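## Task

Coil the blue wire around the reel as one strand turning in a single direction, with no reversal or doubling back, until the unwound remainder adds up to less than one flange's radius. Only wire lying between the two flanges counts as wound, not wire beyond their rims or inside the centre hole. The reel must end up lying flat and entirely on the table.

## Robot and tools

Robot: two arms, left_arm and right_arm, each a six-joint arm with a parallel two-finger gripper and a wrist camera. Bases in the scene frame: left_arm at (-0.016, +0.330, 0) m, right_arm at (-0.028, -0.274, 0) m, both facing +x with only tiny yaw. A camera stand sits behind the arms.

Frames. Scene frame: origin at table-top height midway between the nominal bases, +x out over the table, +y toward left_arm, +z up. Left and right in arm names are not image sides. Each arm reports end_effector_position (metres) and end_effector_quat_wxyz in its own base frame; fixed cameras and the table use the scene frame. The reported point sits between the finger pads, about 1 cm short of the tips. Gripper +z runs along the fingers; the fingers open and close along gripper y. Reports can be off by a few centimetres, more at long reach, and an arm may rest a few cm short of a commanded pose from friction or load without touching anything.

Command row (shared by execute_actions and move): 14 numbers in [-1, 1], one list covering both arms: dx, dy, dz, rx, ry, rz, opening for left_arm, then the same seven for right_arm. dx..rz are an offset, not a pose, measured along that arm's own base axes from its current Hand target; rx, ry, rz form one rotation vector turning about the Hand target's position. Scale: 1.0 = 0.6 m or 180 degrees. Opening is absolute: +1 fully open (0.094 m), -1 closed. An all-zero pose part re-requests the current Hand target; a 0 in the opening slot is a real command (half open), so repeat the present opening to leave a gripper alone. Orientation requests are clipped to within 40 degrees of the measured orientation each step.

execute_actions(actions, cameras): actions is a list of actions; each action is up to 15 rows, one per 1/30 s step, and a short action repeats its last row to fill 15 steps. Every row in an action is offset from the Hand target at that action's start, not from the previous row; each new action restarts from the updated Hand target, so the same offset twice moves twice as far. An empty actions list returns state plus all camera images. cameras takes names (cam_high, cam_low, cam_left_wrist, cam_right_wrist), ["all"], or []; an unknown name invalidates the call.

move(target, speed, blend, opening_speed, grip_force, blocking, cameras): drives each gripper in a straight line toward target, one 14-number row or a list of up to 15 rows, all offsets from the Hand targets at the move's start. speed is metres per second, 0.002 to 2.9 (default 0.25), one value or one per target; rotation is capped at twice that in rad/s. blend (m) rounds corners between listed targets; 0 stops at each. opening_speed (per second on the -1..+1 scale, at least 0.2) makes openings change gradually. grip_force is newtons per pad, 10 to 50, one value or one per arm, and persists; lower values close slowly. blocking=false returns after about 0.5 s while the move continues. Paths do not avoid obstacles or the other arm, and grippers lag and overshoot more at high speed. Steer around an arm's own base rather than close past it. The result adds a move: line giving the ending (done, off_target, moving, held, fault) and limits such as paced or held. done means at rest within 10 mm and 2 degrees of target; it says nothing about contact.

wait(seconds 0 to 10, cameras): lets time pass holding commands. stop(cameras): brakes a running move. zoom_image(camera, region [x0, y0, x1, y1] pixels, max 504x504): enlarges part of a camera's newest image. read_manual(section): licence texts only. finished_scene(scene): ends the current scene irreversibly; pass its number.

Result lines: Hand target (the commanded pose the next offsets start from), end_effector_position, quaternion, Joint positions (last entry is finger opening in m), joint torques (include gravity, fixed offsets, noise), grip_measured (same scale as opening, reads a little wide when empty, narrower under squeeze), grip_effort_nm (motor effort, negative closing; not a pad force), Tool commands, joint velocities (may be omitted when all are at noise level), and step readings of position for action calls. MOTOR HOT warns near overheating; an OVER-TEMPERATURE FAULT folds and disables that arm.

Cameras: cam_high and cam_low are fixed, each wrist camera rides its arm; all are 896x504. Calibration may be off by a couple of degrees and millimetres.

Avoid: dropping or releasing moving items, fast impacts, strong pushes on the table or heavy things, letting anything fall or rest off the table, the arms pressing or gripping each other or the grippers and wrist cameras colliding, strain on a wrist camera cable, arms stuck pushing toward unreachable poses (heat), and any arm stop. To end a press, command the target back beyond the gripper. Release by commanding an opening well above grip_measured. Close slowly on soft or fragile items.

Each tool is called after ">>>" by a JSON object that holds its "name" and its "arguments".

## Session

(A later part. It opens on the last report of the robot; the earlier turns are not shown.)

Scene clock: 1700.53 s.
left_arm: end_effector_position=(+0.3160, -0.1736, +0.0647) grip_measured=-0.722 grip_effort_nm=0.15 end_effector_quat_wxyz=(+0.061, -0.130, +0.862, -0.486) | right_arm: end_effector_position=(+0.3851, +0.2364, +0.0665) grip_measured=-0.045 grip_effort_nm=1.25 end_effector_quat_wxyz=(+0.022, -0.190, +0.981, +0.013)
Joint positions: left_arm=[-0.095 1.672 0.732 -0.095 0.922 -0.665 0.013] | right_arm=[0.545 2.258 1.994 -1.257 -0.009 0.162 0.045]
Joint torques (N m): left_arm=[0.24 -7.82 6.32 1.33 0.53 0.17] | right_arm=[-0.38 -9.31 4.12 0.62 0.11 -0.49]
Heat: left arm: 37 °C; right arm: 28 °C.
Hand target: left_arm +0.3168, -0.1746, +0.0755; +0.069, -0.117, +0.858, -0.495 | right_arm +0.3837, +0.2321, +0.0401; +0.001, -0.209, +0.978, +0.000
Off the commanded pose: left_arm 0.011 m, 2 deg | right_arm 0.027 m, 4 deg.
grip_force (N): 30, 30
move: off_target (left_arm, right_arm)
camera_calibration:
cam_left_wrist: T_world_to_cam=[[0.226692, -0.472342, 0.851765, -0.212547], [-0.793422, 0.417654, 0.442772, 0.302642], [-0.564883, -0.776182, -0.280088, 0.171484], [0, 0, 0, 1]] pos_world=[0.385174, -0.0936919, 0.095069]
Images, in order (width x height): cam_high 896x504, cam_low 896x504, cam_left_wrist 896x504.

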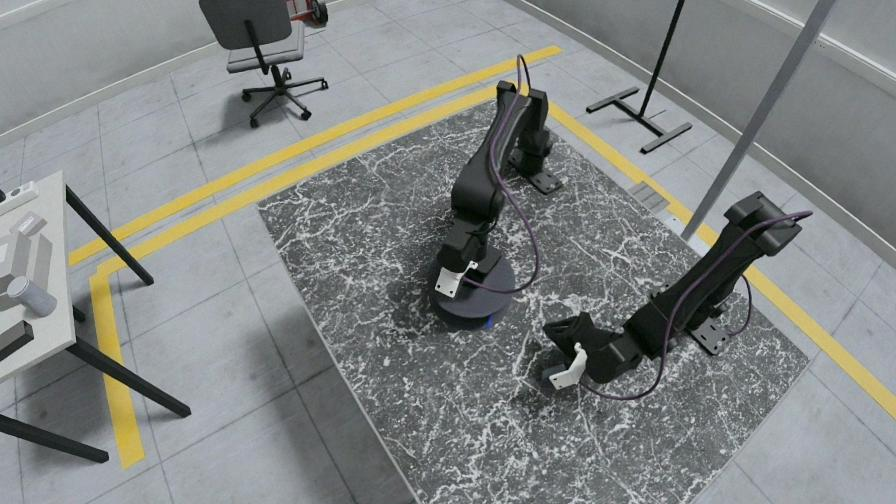

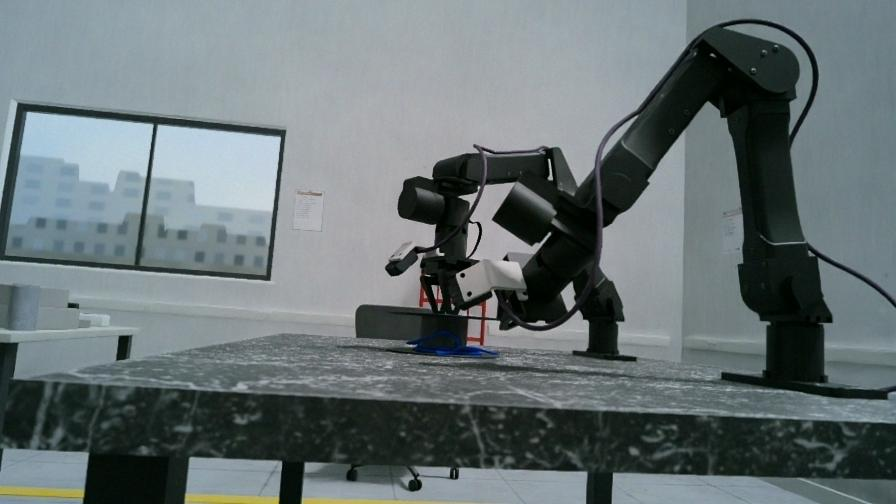

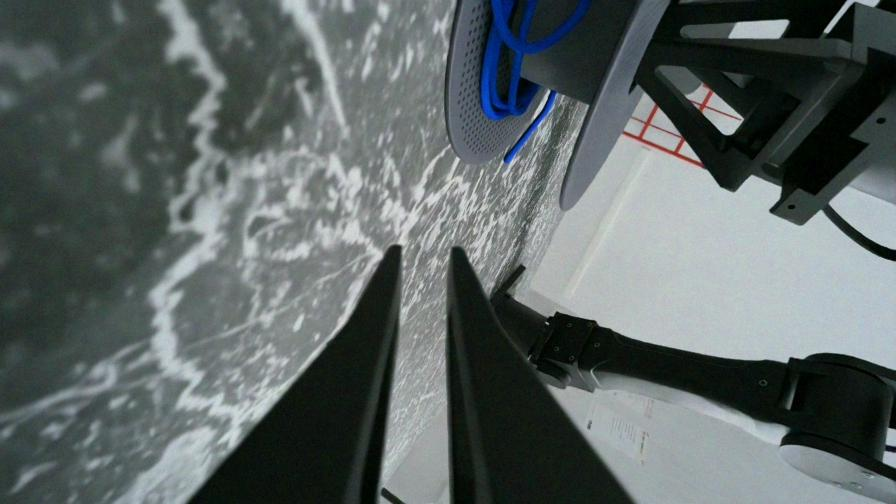

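>>> {"name": "move", "arguments": {"target": [0.0778,-0.1252,-0.0292,0.0819,0.0157,-0.0585,-0.93,0,0,0,0,0,0,0.0], "speed": 0.15, "cameras": ["cam_left_wrist","cam_high"]}}

>>> {"name": "zoom_image", "arguments": {"camera": "cam_left_wrist", "region": [250, 0, 650, 340]}}

>>> {"name": "zoom_image", "arguments": {"camera": "cam_high", "region": [400, 230, 540, 340]}}

Scene clock: 1735.80 s.
left_arm: end_effector_position=(+0.3566, -0.2465, +0.0550) grip_measured=-0.928 grip_effort_nm=-0.10 end_effector_quat_wxyz=(+0.011, -0.049, +0.922, -0.383) | right_arm: end_effector_position=(+0.3851, +0.2364, +0.0665) grip_measured=-0.045 grip_effort_nm=1.25 end_effector_quat_wxyz=(+0.022, -0.191, +0.981, +0.013)
Joint positions: left_arm=[-0.334 1.945 1.224 -0.466 0.705 -0.582 0.003] | right_arm=[0.545 2.258 1.994 -1.257 -0.009 0.161 0.045]
Joint torques (N m): left_arm=[-0.35 -7.8 9.35 1.04 0.24 0.16] | right_arm=[-0.29 -9.25 4.18 0.62 0.03 -0.49]
Heat: left arm: 35 °C; right arm: 28 °C.
Hand target: left_arm +0.3634, -0.2498, +0.0578; +0.016, -0.041, +0.923, -0.382 | right_arm +0.3837, +0.2321, +0.0401; +0.001, -0.209, +0.978, +0.000
Off the commanded pose: left_arm 0.008 m, 1 deg | right_arm 0.027 m, 3 deg.
grip_force (N): 30, 30
move: off_target (right_arm)
camera_calibration:
cam_left_wrist: T_world_to_cam=[[0.147326, -0.692403, 0.706309, -0.26594], [-0.688222, 0.441121, 0.575989, 0.33053], [-0.710385, -0.570955, -0.411538, 0.24485], [0, 0, 0, 1]] pos_world=[0.440595, -0.190143, 0.0982193]
Images, in order (width x height): cam_high 896x504, cam_left_wrist 896x504.

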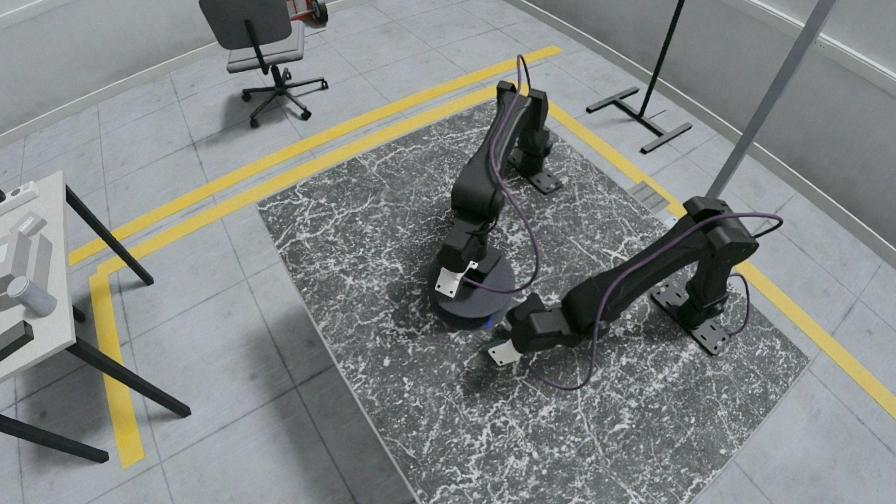

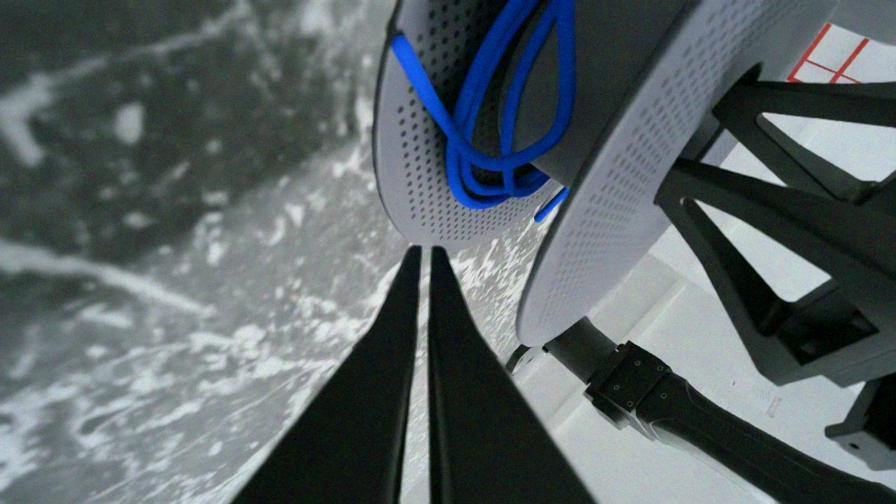

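Scaled by 1.260 from the camera's 896x504 image, which has a finer 1280x720 frame.

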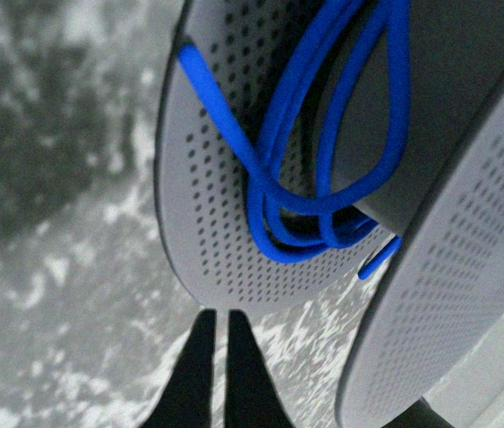

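Scaled by 3.600 from the camera's 896x504 image, which has a finer 1280x720 frame.

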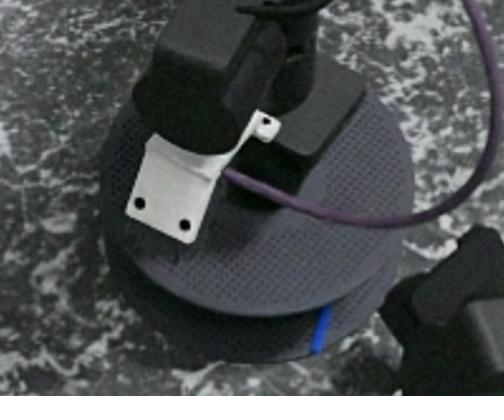

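>>> {"name": "move", "arguments": {"target": [0.0353,-0.0403,-0.0402,0,0,0,-0.93,0,0,0,0,0,0,0.0], "speed": 0.1, "cameras": ["cam_left_wrist"]}}

>>> {"name": "zoom_image", "arguments": {"camera": "cam_left_wrist", "region": [250, 0, 650, 340]}}

Scene clock: 1771.40 s.
left_arm: end_effector_position=(+0.3742, -0.2678, +0.0291) grip_measured=-0.928 grip_effort_nm=-0.10 end_effector_quat_wxyz=(+0.003, -0.047, +0.925, -0.378) | right_arm: end_effector_position=(+0.3851, +0.2364, +0.0665) grip_measured=-0.045 grip_effort_nm=1.25 end_effector_quat_wxyz=(+0.022, -0.191, +0.981, +0.013)
Joint positions: left_arm=[-0.371 2.079 1.314 -0.418 0.69 -0.614 0.003] | right_arm=[0.545 2.258 1.994 -1.257 -0.009 0.161 0.045]
Joint torques (N m): left_arm=[-0.54 -8.92 9.1 1.39 0.28 0] | right_arm=[-0.1 -9.52 4.34 0.63 0.1 -0.45]
Heat: left arm: 34 °C; right arm: 29 °C.
Hand target: left_arm +0.3846, -0.2740, +0.0337; +0.016, -0.041, +0.923, -0.383 | right_arm +0.3837, +0.2321, +0.0401; +0.001, -0.209, +0.978, +0.000
Off the commanded pose: left_arm 0.013 m, 2 deg | right_arm 0.027 m, 3 deg.
grip_force (N): 30, 30
move: off_target (left_arm, right_arm)
camera_calibration:
cam_left_wrist: T_world_to_cam=[[0.150283, -0.700816, 0.697332, -0.26811], [-0.676406, 0.441533, 0.589511, 0.362263], [-0.721034, -0.560273, -0.407681, 0.241222], [0, 0, 0, 1]] pos_world=[0.459258, -0.212697, 0.0717454]
Images, in order (width x height): cam_left_wrist 896x504.

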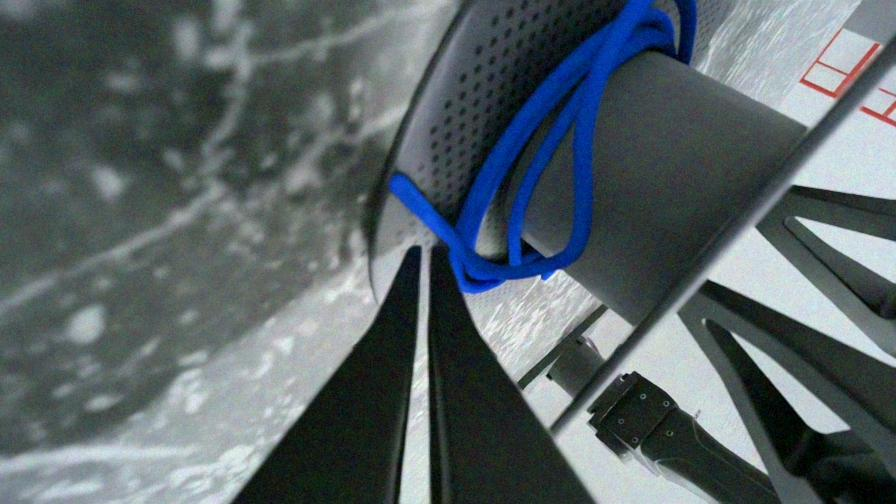

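Scaled by 1.260 from the camera's 896x504 image, which has a finer 1280x720 frame.

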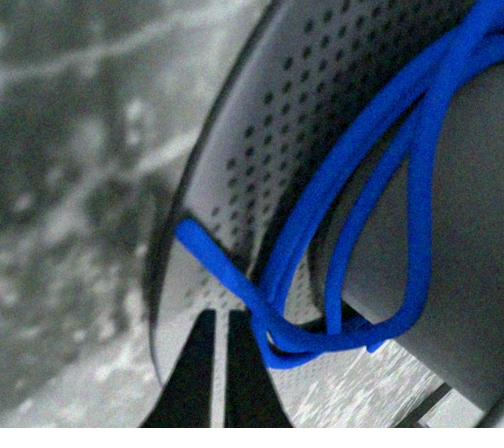

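>>> {"name": "move", "arguments": {"target": [0.0085,-0.0262,-0.017,0,0,0,-0.93,0,0,0,0,0,0,0.0], "speed": 0.06, "cameras": ["cam_left_wrist"]}}

>>> {"name": "zoom_image", "arguments": {"camera": "cam_left_wrist", "region": [250, 60, 650, 400]}}

Scene clock: 1781.73 s.
left_arm: end_effector_position=(+0.3807, -0.2837, +0.0224) grip_measured=-0.928 grip_effort_nm=-0.10 end_effector_quat_wxyz=(+0.006, -0.045, +0.924, -0.381) | right_arm: end_effector_position=(+0.3851, +0.2364, +0.0665) grip_measured=-0.045 grip_effort_nm=1.25 end_effector_quat_wxyz=(+0.022, -0.191, +0.981, +0.013)
Joint positions: left_arm=[-0.401 2.124 1.349 -0.377 0.68 -0.649 0.003] | right_arm=[0.545 2.258 1.994 -1.257 -0.009 0.161 0.045]
Joint torques (N m): left_arm=[-0.62 -8.84 9.03 1.44 0.17 -0.08] | right_arm=[-0.28 -9.32 4.31 0.62 0.08 -0.45]
Heat: left arm: 35 °C; right arm: 29 °C.
Hand target: left_arm +0.3897, -0.2897, +0.0235; +0.016, -0.041, +0.923, -0.382 | right_arm +0.3837, +0.2321, +0.0401; +0.001, -0.209, +0.978, +0.000
Off the commanded pose: left_arm 0.011 m, 1 deg | right_arm 0.027 m, 3 deg.
grip_force (N): 30, 30
move: off_target (left_arm, right_arm)
camera_calibration:
cam_left_wrist: T_world_to_cam=[[0.144639, -0.697504, 0.701831, -0.27256], [-0.68036, 0.444909, 0.58238, 0.380203], [-0.718463, -0.561733, -0.410203, 0.232962], [0, 0, 0, 1]] pos_world=[0.465473, -0.228405, 0.0654303]
Images, in order (width x height): cam_left_wrist 896x504.

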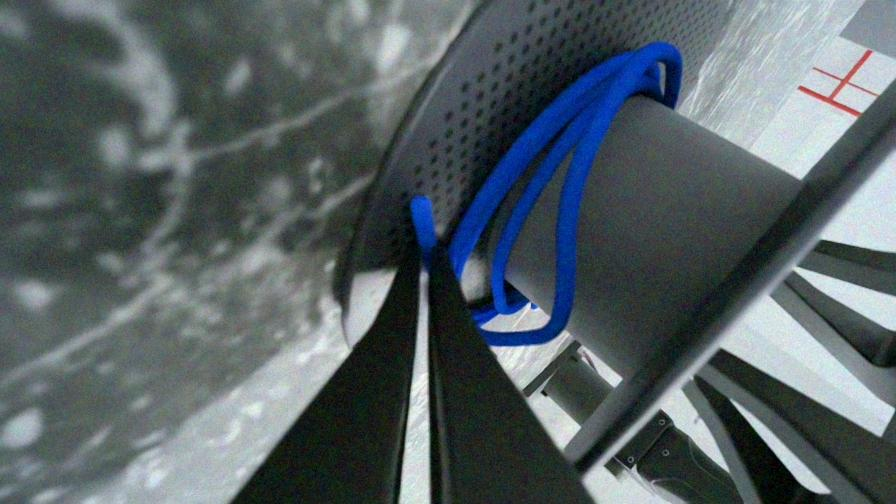

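Scaled by 1.260 from the camera's 896x504 image, which has a finer 1280x720 frame.

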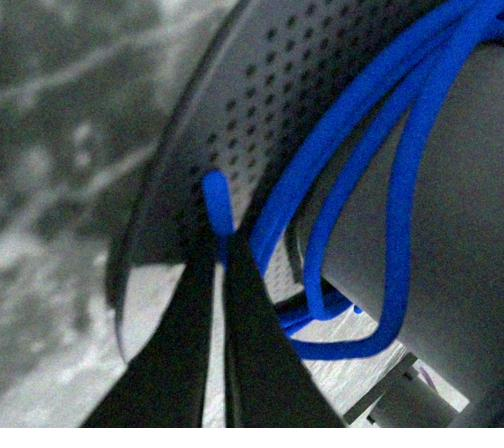

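>>> {"name": "move", "arguments": {"target": [[-0.005,0.0533,0.0533,0,0,0,-0.93,0,0,0,0,0,0,0.0],[-0.0447,0.0633,0.0542,-0.0828,-0.0115,0.0275,-0.6,0,0,0,0,0,0,0.0]], "speed": [0.1,0.15], "cameras": ["cam_left_wrist"]}}

>>> {"name": "zoom_image", "arguments": {"camera": "cam_left_wrist", "region": [280, 0, 680, 340]}}

Scene clock: 1869.97 s.
left_arm: end_effector_position=(+0.3652, -0.2529, +0.0439) grip_measured=-0.602 grip_effort_nm=0.15 end_effector_quat_wxyz=(+0.036, -0.082, +0.869, -0.487) | right_arm: end_effector_position=(+0.3851, +0.2364, +0.0665) grip_measured=-0.045 grip_effort_nm=1.25 end_effector_quat_wxyz=(+0.022, -0.191, +0.981, +0.013)
Joint positions: left_arm=[-0.293 1.974 1.013 0.018 0.869 -0.78 0.019] | right_arm=[0.545 2.258 1.994 -1.257 -0.009 0.161 0.045]
Joint torques (N m): left_arm=[0.46 -11.28 4.11 1.74 0.46 0.03] | right_arm=[-0.35 -9.36 4.05 0.61 0.09 -0.47]
Heat: left arm: 37 °C; right arm: 29 °C.
Hand target: left_arm +0.3629, -0.2518, +0.0561; +0.044, -0.075, +0.862, -0.499 | right_arm +0.3837, +0.2321, +0.0401; +0.001, -0.209, +0.978, +0.000
Off the commanded pose: left_arm 0.012 m, 2 deg | right_arm 0.027 m, 3 deg.
grip_force (N): 30, 30
move: off_target (left_arm, right_arm); target 2's new opening was sent with left_arm's hand 0.012 m and 2 deg from that target
camera_calibration:
cam_left_wrist: T_world_to_cam=[[0.171484, -0.496929, 0.850679, -0.229511], [-0.745058, 0.499529, 0.441995, 0.387012], [-0.644579, -0.7096, -0.28458, 0.178061], [0, 0, 0, 1]] pos_world=[0.442478, -0.181023, 0.0748549]
Images, in order (width x height): cam_left_wrist 896x504.

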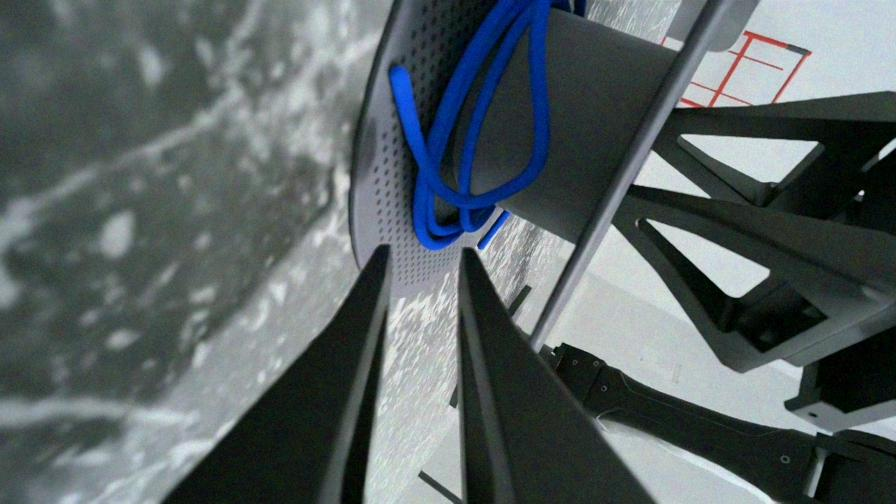

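Scaled by 1.260 from the camera's 896x504 image, which has a finer 1280x720 frame.

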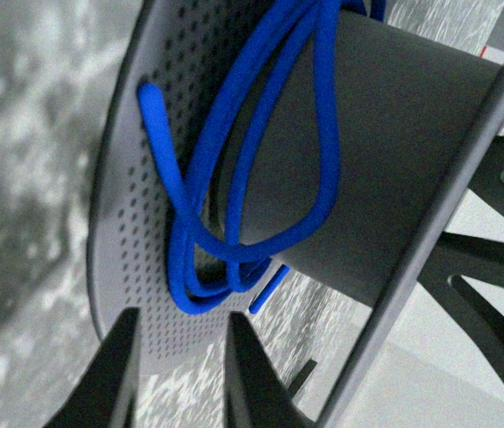

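>>> {"name": "move", "arguments": {"target": [0.006,-0.035,-0.0218,0,0,0,-0.6,0,0,0,0,0,0,0.0], "speed": 0.08, "cameras": ["cam_left_wrist"]}}

>>> {"name": "zoom_image", "arguments": {"camera": "cam_left_wrist", "region": [280, 60, 680, 400]}}

Scene clock: 1888.50 s.
left_arm: end_effector_position=(+0.3676, -0.2701, +0.0473) grip_measured=-0.602 grip_effort_nm=0.15 end_effector_quat_wxyz=(+0.044, -0.077, +0.863, -0.498) | right_arm: end_effector_position=(+0.3851, +0.2364, +0.0665) grip_measured=-0.045 grip_effort_nm=1.25 end_effector_quat_wxyz=(+0.022, -0.191, +0.981, +0.013)
Joint positions: left_arm=[-0.333 1.986 1.013 0.105 0.856 -0.843 0.019] | right_arm=[0.545 2.258 1.994 -1.257 -0.009 0.161 0.045]
Joint torques (N m): left_arm=[-0.58 -7.98 5.29 2 0.22 -0.01] | right_arm=[-0.47 -9.29 4.33 0.58 0.11 -0.48]
Heat: left arm: 38 °C; right arm: 29 °C.
Hand target: left_arm +0.3665, -0.2726, +0.0429; +0.044, -0.075, +0.862, -0.499 | right_arm +0.3836, +0.2322, +0.0401; +0.001, -0.209, +0.978, +0.000
Off the commanded pose: left_arm 0.005 m, 0 deg | right_arm 0.027 m, 3 deg.
grip_force (N): 30, 30
move: off_target (right_arm)
camera_calibration:
cam_left_wrist: T_world_to_cam=[[0.154235, -0.47787, 0.864784, -0.230587], [-0.754003, 0.508698, 0.415578, 0.402925], [-0.638507, -0.716147, -0.281857, 0.164203], [0, 0, 0, 1]] pos_world=[0.444217, -0.197565, 0.0782426]
Images, in order (width x height): cam_left_wrist 896x504.

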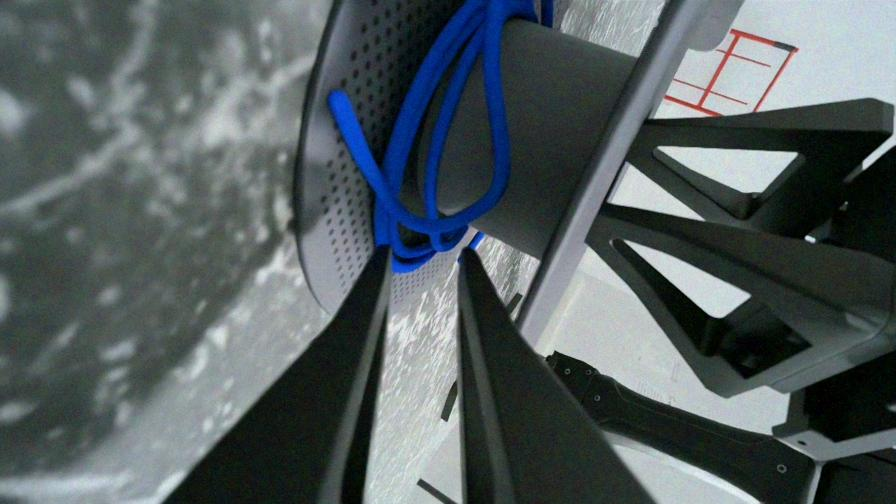

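Scaled by 1.260 from the camera's 896x504 image, which has a finer 1280x720 frame.

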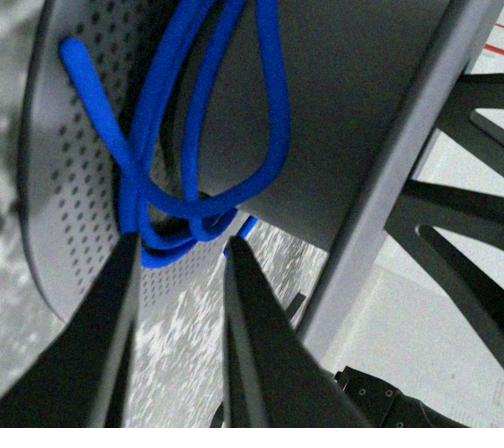

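>>> {"name": "move", "arguments": {"target": [[-0.0033,0.0092,-0.0333,0,0,0,-0.6,0,0,0,0,0,0,0.0],[0.0158,-0.018,-0.0382,0,0,0,-0.6,0,0,0,0,0,0,0.0]], "speed": 0.06, "cameras": ["cam_left_wrist"]}}

>>> {"name": "zoom_image", "arguments": {"camera": "cam_left_wrist", "region": [280, 60, 680, 400]}}

Scene clock: 1907.23 s.
left_arm: end_effector_position=(+0.3716, -0.2805, +0.0264) grip_measured=-0.602 grip_effort_nm=0.15 end_effector_quat_wxyz=(+0.044, -0.072, +0.859, -0.505) | right_arm: end_effector_position=(+0.3851, +0.2364, +0.0665) grip_measured=-0.045 grip_effort_nm=1.25 end_effector_quat_wxyz=(+0.022, -0.191, +0.981, +0.013)
Joint positions: left_arm=[-0.351 2.073 1.017 0.216 0.861 -0.865 0.019] | right_arm=[0.545 2.258 1.994 -1.257 -0.009 0.161 0.045]
Joint torques (N m): left_arm=[-0.64 -7.6 7.43 1.67 0.09 -0.01] | right_arm=[-0.32 -9.37 4.18 0.6 0.09 -0.47]
Heat: left arm: 35 °C; right arm: 29 °C.
Hand target: left_arm +0.3759, -0.2835, +0.0201; +0.044, -0.075, +0.862, -0.499 | right_arm +0.3836, +0.2322, +0.0401; +0.001, -0.209, +0.978, +0.000
Off the commanded pose: left_arm 0.008 m, 1 deg | right_arm 0.027 m, 3 deg.
grip_force (N): 30, 30
move: off_target (right_arm)
camera_calibration:
cam_left_wrist: T_world_to_cam=[[0.142903, -0.465322, 0.87353, -0.21049], [-0.751767, 0.523034, 0.4016, 0.42353], [-0.643759, -0.714081, -0.27507, 0.155861], [0, 0, 0, 1]] pos_world=[0.448812, -0.208169, 0.0566526]
Images, in order (width x height): cam_left_wrist 896x504.

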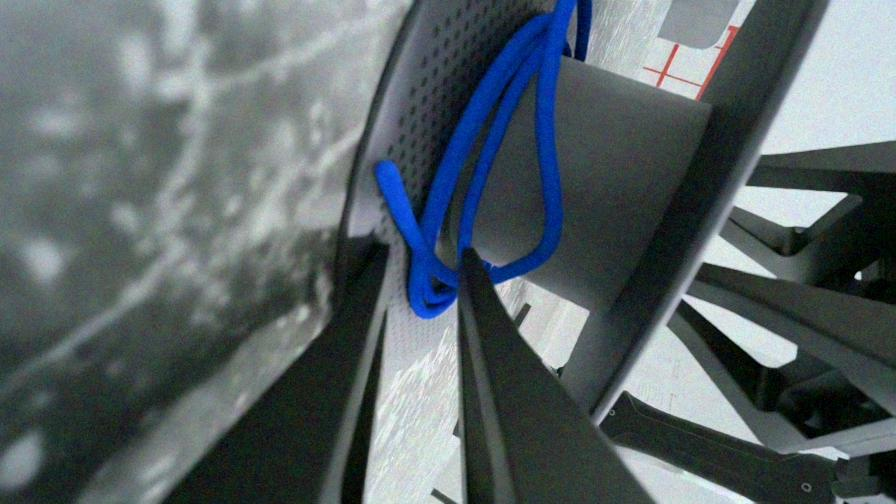

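Scaled by 1.260 from the camera's 896x504 image, which has a finer 1280x720 frame.

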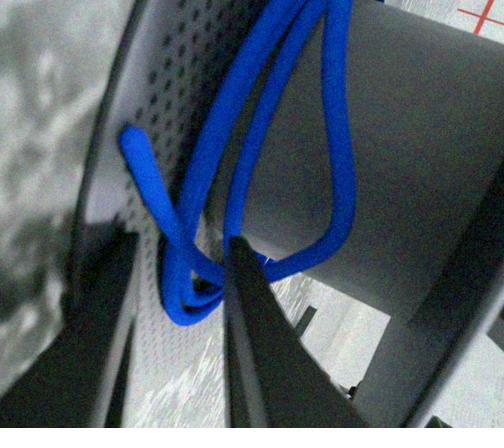

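>>> {"name": "move", "arguments": {"target": [[0.0017,-0.01,-0.006,0,0,0,-0.6,0,0,0,0,0,0,0.0],[0.0017,-0.01,-0.006,0,0,0,-0.97,0,0,0,0,0,0,0.0]], "speed": 0.05, "cameras": ["cam_left_wrist"]}}

>>> {"name": "zoom_image", "arguments": {"camera": "cam_left_wrist", "region": [280, 60, 680, 400]}}

Scene clock: 1926.63 s.
left_arm: end_effector_position=(+0.3745, -0.2861, +0.0205) grip_measured=-0.968 grip_effort_nm=-0.10 end_effector_quat_wxyz=(+0.048, -0.073, +0.860, -0.502) | right_arm: end_effector_position=(+0.3851, +0.2364, +0.0665) grip_measured=-0.045 grip_effort_nm=1.25 end_effector_quat_wxyz=(+0.022, -0.191, +0.981, +0.013)
Joint positions: left_arm=[-0.366 2.097 1.028 0.243 0.84 -0.881 0.002] | right_arm=[0.545 2.258 1.994 -1.257 -0.009 0.161 0.045]
Joint torques (N m): left_arm=[-0.58 -8.09 7.35 1.62 0.17 0.01] | right_arm=[-0.34 -9.39 4.22 0.63 0.08 -0.46]
Heat: left arm: 35 °C; right arm: 29 °C.
Hand target: left_arm +0.3771, -0.2895, +0.0166; +0.044, -0.075, +0.862, -0.499 | right_arm +0.3836, +0.2322, +0.0401; +0.001, -0.209, +0.978, +0.000
Off the commanded pose: left_arm 0.006 m, 1 deg | right_arm 0.027 m, 3 deg.
grip_force (N): 30, 30
move: off_target (right_arm); target 2's new opening was sent with left_arm's hand 0.011 m and 2 deg from that target
camera_calibration:
cam_left_wrist: T_world_to_cam=[[0.142764, -0.470486, 0.870782, -0.209848], [-0.756655, 0.515269, 0.402455, 0.430619], [-0.638037, -0.716338, -0.282434, 0.14943], [0, 0, 0, 1]] pos_world=[0.451131, -0.213572, 0.0516311]
Images, in order (width x height): cam_left_wrist 896x504.

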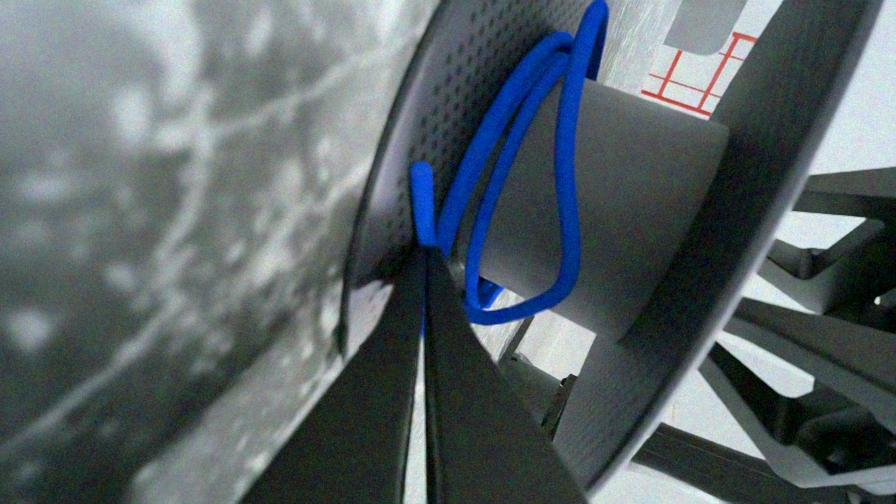

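Scaled by 1.260 from the camera's 896x504 image, which has a finer 1280x720 frame.

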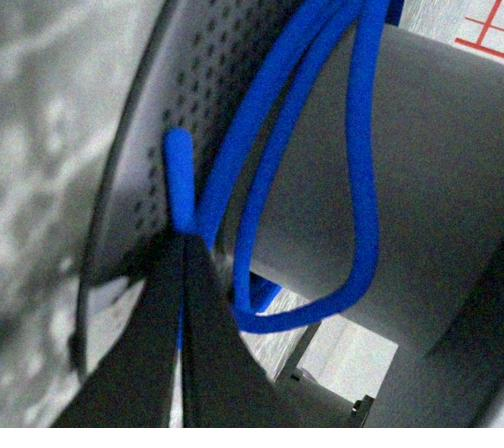

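>>> {"name": "move", "arguments": {"target": [[-0.0125,0.071,0.0417,0,0,0,-0.93,0,0,0,0,0,0,0.0],[-0.0425,0.0775,0.049,0.0165,-0.4671,-0.1912,-0.5,0,0,0,0,0,0,0.0]], "speed": [0.1,0.25], "cameras": ["cam_left_wrist","cam_high"]}}

>>> {"name": "zoom_image", "arguments": {"camera": "cam_left_wrist", "region": [250, 0, 650, 340]}}

Scene clock: 2075.07 s.
left_arm: end_effector_position=(+0.3565, -0.2457, +0.0518) grip_measured=-0.502 grip_effort_nm=0.15 end_effector_quat_wxyz=(+0.471, +0.510, +0.610, -0.383) | right_arm: end_effector_position=(+0.3851, +0.2364, +0.0665) grip_measured=-0.045 grip_effort_nm=1.25 end_effector_quat_wxyz=(+0.022, -0.191, +0.981, +0.013)
Joint positions: left_arm=[-0.23 2.049 0.789 0.673 1.076 0.543 0.023] | right_arm=[0.545 2.258 1.994 -1.257 -0.009 0.161 0.045]
Joint torques (N m): left_arm=[0.59 -7.32 3.62 1.98 0.42 0.11] | right_arm=[-0.46 -9.37 4.22 0.57 0.09 -0.45]
Heat: left arm: 34 °C; right arm: 28 °C.
Hand target: left_arm +0.3515, -0.2431, +0.0459; +0.466, +0.510, +0.608, -0.391 | right_arm +0.3836, +0.2322, +0.0401; +0.001, -0.209, +0.978, +0.000
Off the commanded pose: left_arm 0.008 m, 1 deg | right_arm 0.027 m, 3 deg.
grip_force (N): 30, 30
move: off_target (right_arm)
camera_calibration:
cam_left_wrist: T_world_to_cam=[[-0.978085, -0.201773, 0.0513553, 0.292614], [-0.203981, 0.879188, -0.430605, 0.319134], [0.0417337, -0.431644, -0.901078, 0.0354251], [0, 0, 0, 1]] pos_world=[0.34982, -0.206246, 0.154314]
Images, in order (width x height): cam_high 896x504, cam_left_wrist 896x504.

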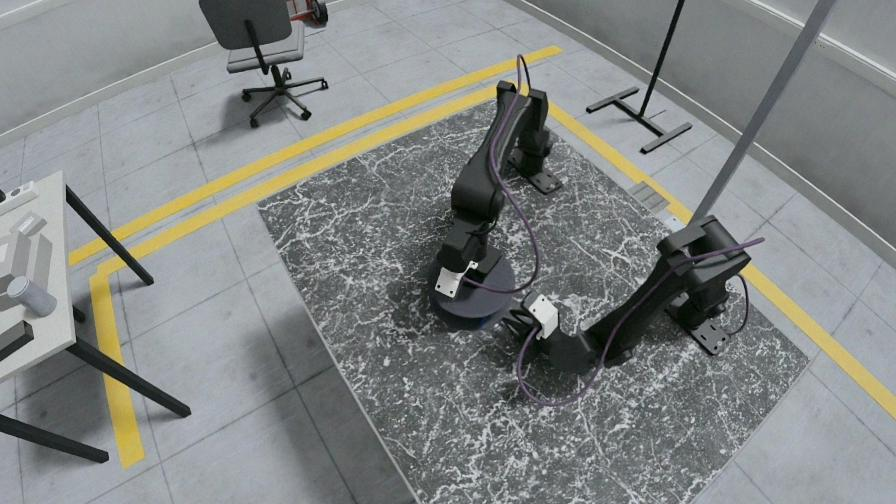

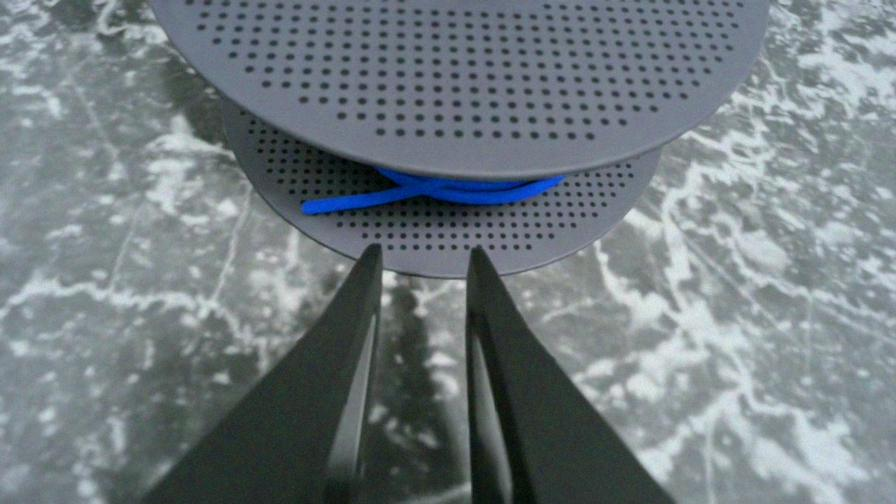

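Scaled by 1.260 from the camera's 896x504 image, which has a finer 1280x720 frame.

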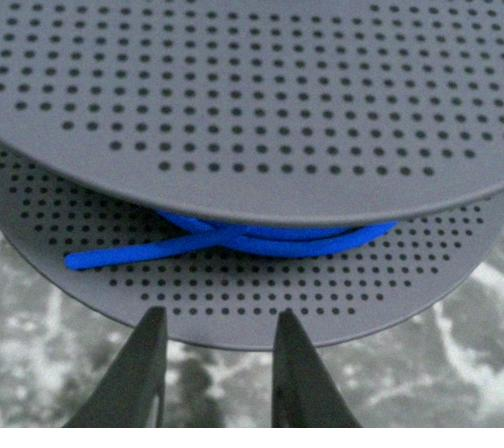

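>>> {"name": "execute_actions", "arguments": {"actions": [], "cameras": ["all"]}}

Scene clock: 2100.13 s.
left_arm: end_effector_position=(+0.3565, -0.2457, +0.0518) grip_measured=-0.502 grip_effort_nm=0.15 end_effector_quat_wxyz=(+0.471, +0.510, +0.610, -0.383) | right_arm: end_effector_position=(+0.3851, +0.2364, +0.0665) grip_measured=-0.045 grip_effort_nm=1.25 end_effector_quat_wxyz=(+0.022, -0.191, +0.981, +0.013)
Joint positions: left_arm=[-0.23 2.049 0.789 0.673 1.076 0.543 0.023] | right_arm=[0.545 2.258 1.994 -1.257 -0.009 0.161 0.045]
Joint velocities: within noise
Joint torques (N m): left_arm=[0.57 -7.28 3.54 1.98 0.41 0.13] | right_arm=[-0.35 -9.35 4.21 0.59 0.14 -0.46]
Heat: left arm: 34 °C; right arm: 28 °C.
Hand target: left_arm +0.3515, -0.2431, +0.0459; +0.466, +0.510, +0.608, -0.391 | right_arm +0.3836, +0.2322, +0.0401; +0.001, -0.209, +0.978, +0.000
Tool commands: left_gripper/opening=-0.5 right_gripper/opening=+0.0
Off the commanded pose: left_arm 0.008 m, 1 deg | right_arm 0.027 m, 3 deg.
grip_force (N): 30, 30
camera_calibration:
cam_left_wrist: T_world_to_cam=[[-0.978085, -0.201773, 0.0513553, 0.292614], [-0.203981, 0.879188, -0.430605, 0.319134], [0.0417337, -0.431644, -0.901078, 0.0354251], [0, 0, 0, 1]] pos_world=[0.34982, -0.206246, 0.154314]
cam_right_wrist: T_world_to_cam=[[0.441917, -0.896977, -0.0118927, 0.038844], [-0.625499, -0.317616, 0.712651, 0.276111], [-0.643009, -0.307494, -0.701418, 0.479683], [0, 0, 0, 1]] pos_world=[0.463981, 0.270039, 0.140149]

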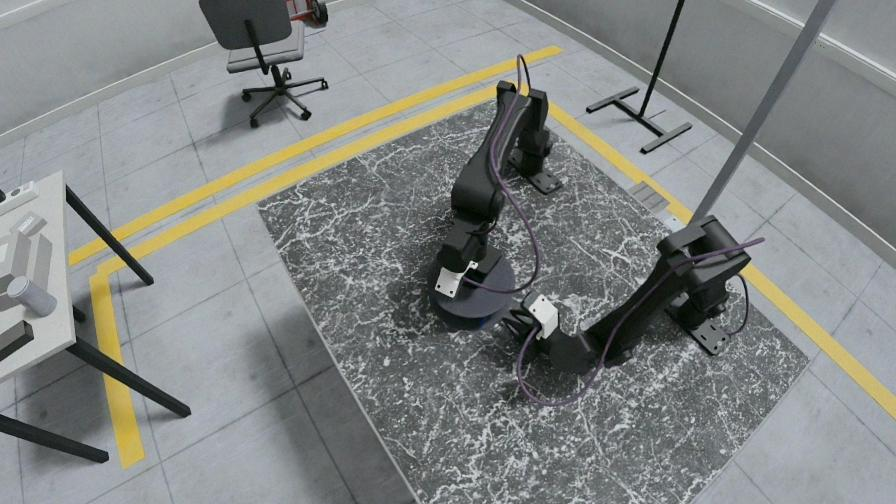

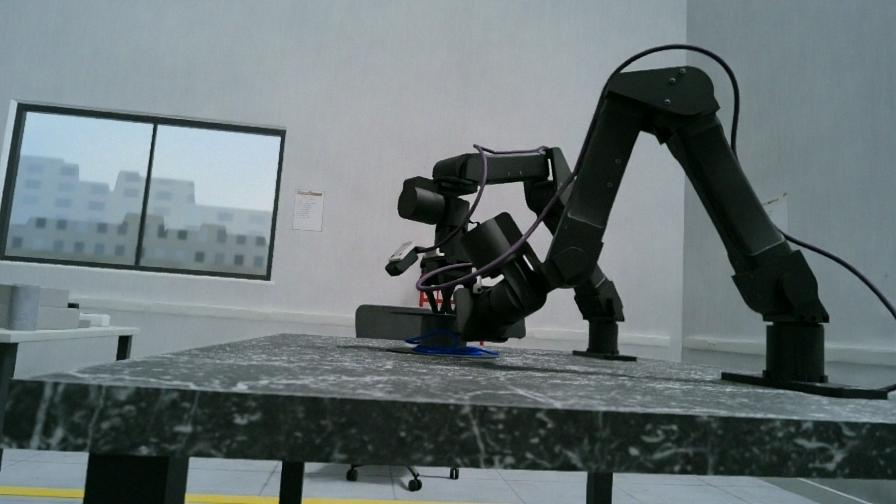

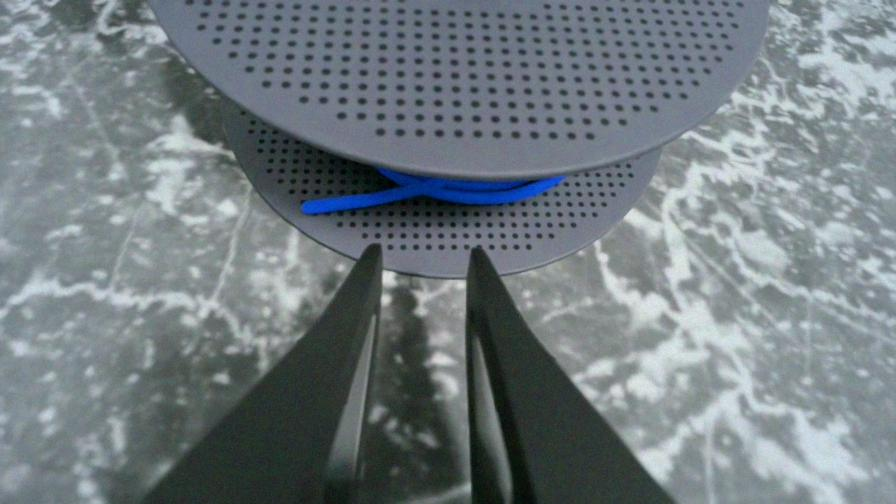

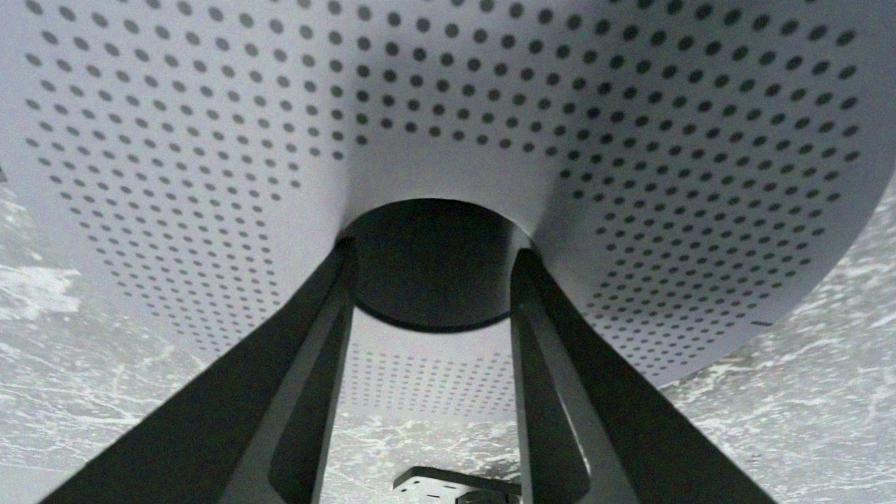

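>>> {"name": "zoom_image", "arguments": {"camera": "cam_left_wrist", "region": [270, 130, 620, 290]}}

Scaled by 1.440 from the camera's 896x504 image, which has a finer 1280x720 frame.

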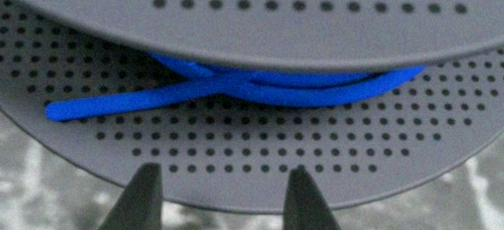

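>>> {"name": "move", "arguments": {"target": [[0.0, 0.05, 0.02, 0.0, 0, 0, -0.5, 0, 0, 0, 0, 0, 0, 0.0], [-0.10, 0.15, 0.09, 0.0547, 0.0097, 0.011, -0.4, 0, 0, 0, 0, 0, 0, 0.0]], "blend": [0.02, 0], "speed": 0.15, "cameras": ["cam_left_wrist"]}}

>>> {"name": "move", "arguments": {"target": [[0, 0, 0, 0, 0, 0, -0.4, 0, 0, 0, 0, 0, -0.22, 0.0], [0, 0, 0, 0, 0, 0, -0.4, 0, 0, 0, 0, 0, -0.43, 0.0]], "blend": [0.05, 0], "speed": 0.15, "cameras": ["cam_left_wrist", "cam_high", "cam_low"]}}

Scene clock: 2205.10 s.
left_arm: end_effector_position=(+0.2841, -0.1544, +0.0941) grip_measured=-0.402 grip_effort_nm=0.15 end_effector_quat_wxyz=(+0.413, +0.530, +0.659, -0.338) | right_arm: end_effector_position=(+0.3851, +0.2364, +0.0665) grip_measured=-0.045 grip_effort_nm=1.25 end_effector_quat_wxyz=(+0.022, -0.191, +0.981, +0.013)
Joint positions: left_arm=[0.016 1.566 0.711 -0.336 1.089 1.139 0.028] | right_arm=[0.545 2.258 1.994 -1.257 -0.009 0.161 0.045]
Joint torques (N m): left_arm=[0.55 -4.57 8.59 0.96 0.46 0.11] | right_arm=[-0.35 -9.44 4.26 0.6 0.11 -0.45]
Heat: left arm: 35 °C; right arm: 28 °C.
Hand target: left_arm +0.2916, -0.1530, +0.1000; +0.418, +0.531, +0.655, -0.337 | right_arm +0.3836, +0.2322, +0.0401; +0.001, -0.209, +0.978, +0.000
Off the commanded pose: left_arm 0.010 m, 1 deg | right_arm 0.027 m, 3 deg.
grip_force (N): 30, 30
move: off_target (right_arm); blend cut to 0.0162 m at target 1
camera_calibration:
cam_left_wrist: T_world_to_cam=[[-0.969659, -0.234681, 0.0684518, 0.228903], [-0.244449, 0.933551, -0.262161, 0.246339], [-0.00237905, -0.270939, -0.962593, 0.15906], [0, 0, 0, 1]] pos_world=[0.282554, -0.133155, 0.202022]
Images, in order (width x height): cam_left_wrist 896x504.

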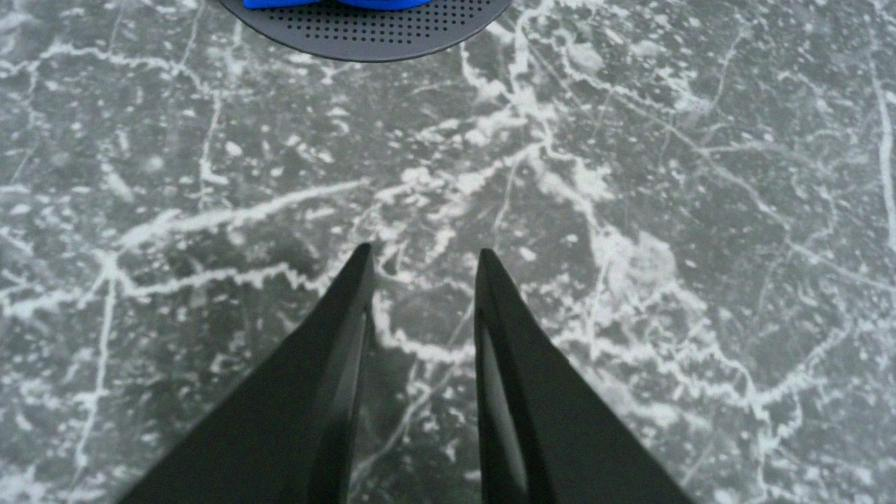

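Scene clock: 2210.30 s.
left_arm: end_effector_position=(+0.2841, -0.1544, +0.0941) grip_measured=-0.402 grip_effort_nm=0.15 end_effector_quat_wxyz=(+0.413, +0.530, +0.659, -0.338) | right_arm: end_effector_position=(+0.3881, +0.2339, +0.0667) grip_measured=-0.042 grip_effort_nm=1.25 end_effector_quat_wxyz=(+0.020, +0.430, +0.902, +0.020)
Joint positions: left_arm=[0.016 1.566 0.711 -0.336 1.089 1.14 0.028] | right_arm=[0.545 2.257 1.994 -1.252 0.012 1.434 0.045]
Joint torques (N m): left_arm=[0.51 -4.6 8.58 0.96 0.48 0.11] | right_arm=[-0.25 -9.21 4.29 0.56 -0.07 0.48]
Heat: left arm: 35 °C; right arm: 28 °C.
Hand target: left_arm +0.2916, -0.1530, +0.1000; +0.418, +0.531, +0.655, -0.337 | right_arm +0.3836, +0.2322, +0.0401; +0.001, +0.449, +0.894, +0.000
Off the commanded pose: left_arm 0.010 m, 1 deg | right_arm 0.027 m, 4 deg.
grip_force (N): 30, 30
move: off_target (right_arm)
camera_calibration:
cam_left_wrist: T_world_to_cam=[[-0.96973, -0.234491, 0.0680949, 0.228925], [-0.244169, 0.933598, -0.262252, 0.246261], [-0.00207752, -0.270941, -0.962594, 0.158975], [0, 0, 0, 1]] pos_world=[0.282455, -0.133156, 0.202022]
Images, in order (width x height): cam_high 896x504, cam_low 896x504, cam_left_wrist 896x504.

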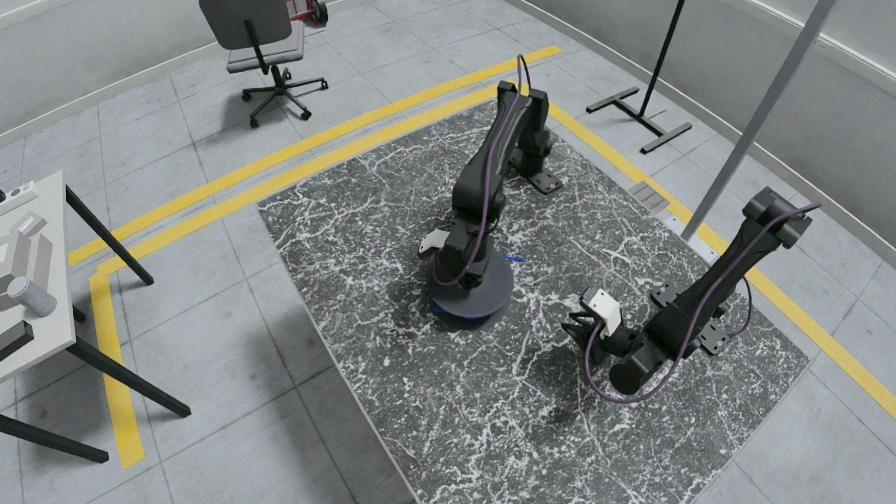

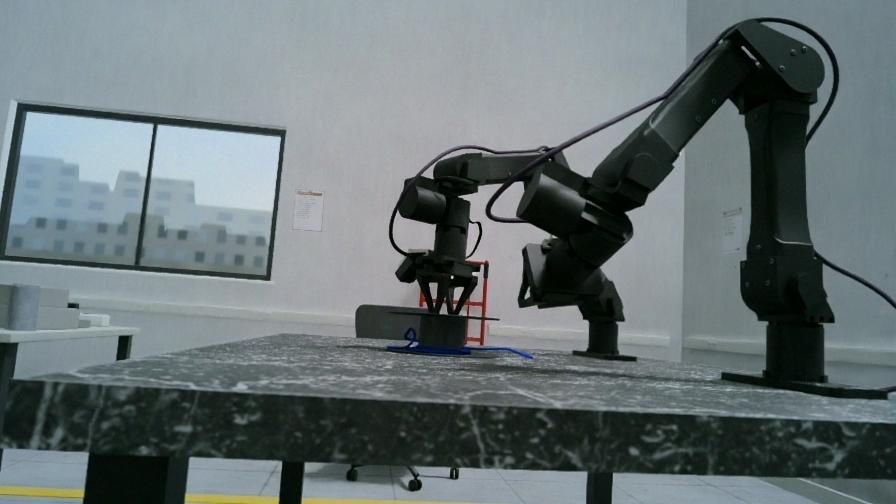

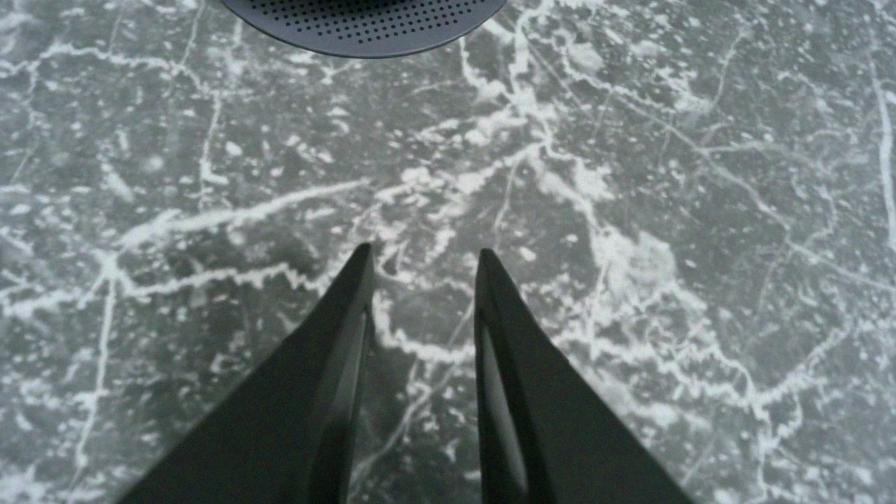

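>>> {"name": "zoom_image", "arguments": {"camera": "cam_high", "region": [410, 220, 560, 350]}}

>>> {"name": "zoom_image", "arguments": {"camera": "cam_low", "region": [370, 300, 570, 380]}}

Scaled by 3.360 from the camera's 896x504 image, which has a finer 1280x720 frame.

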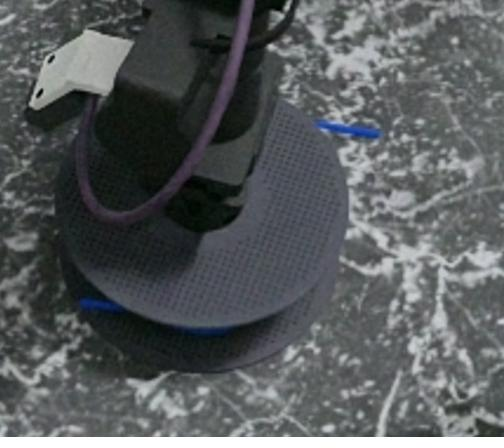

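Scaled by 2.520 from the camera's 896x504 image, which has a finer 1280x720 frame.

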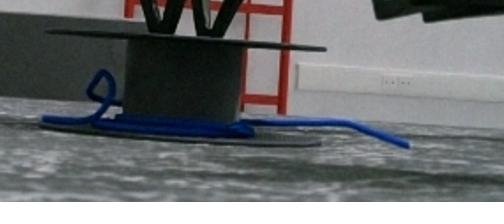

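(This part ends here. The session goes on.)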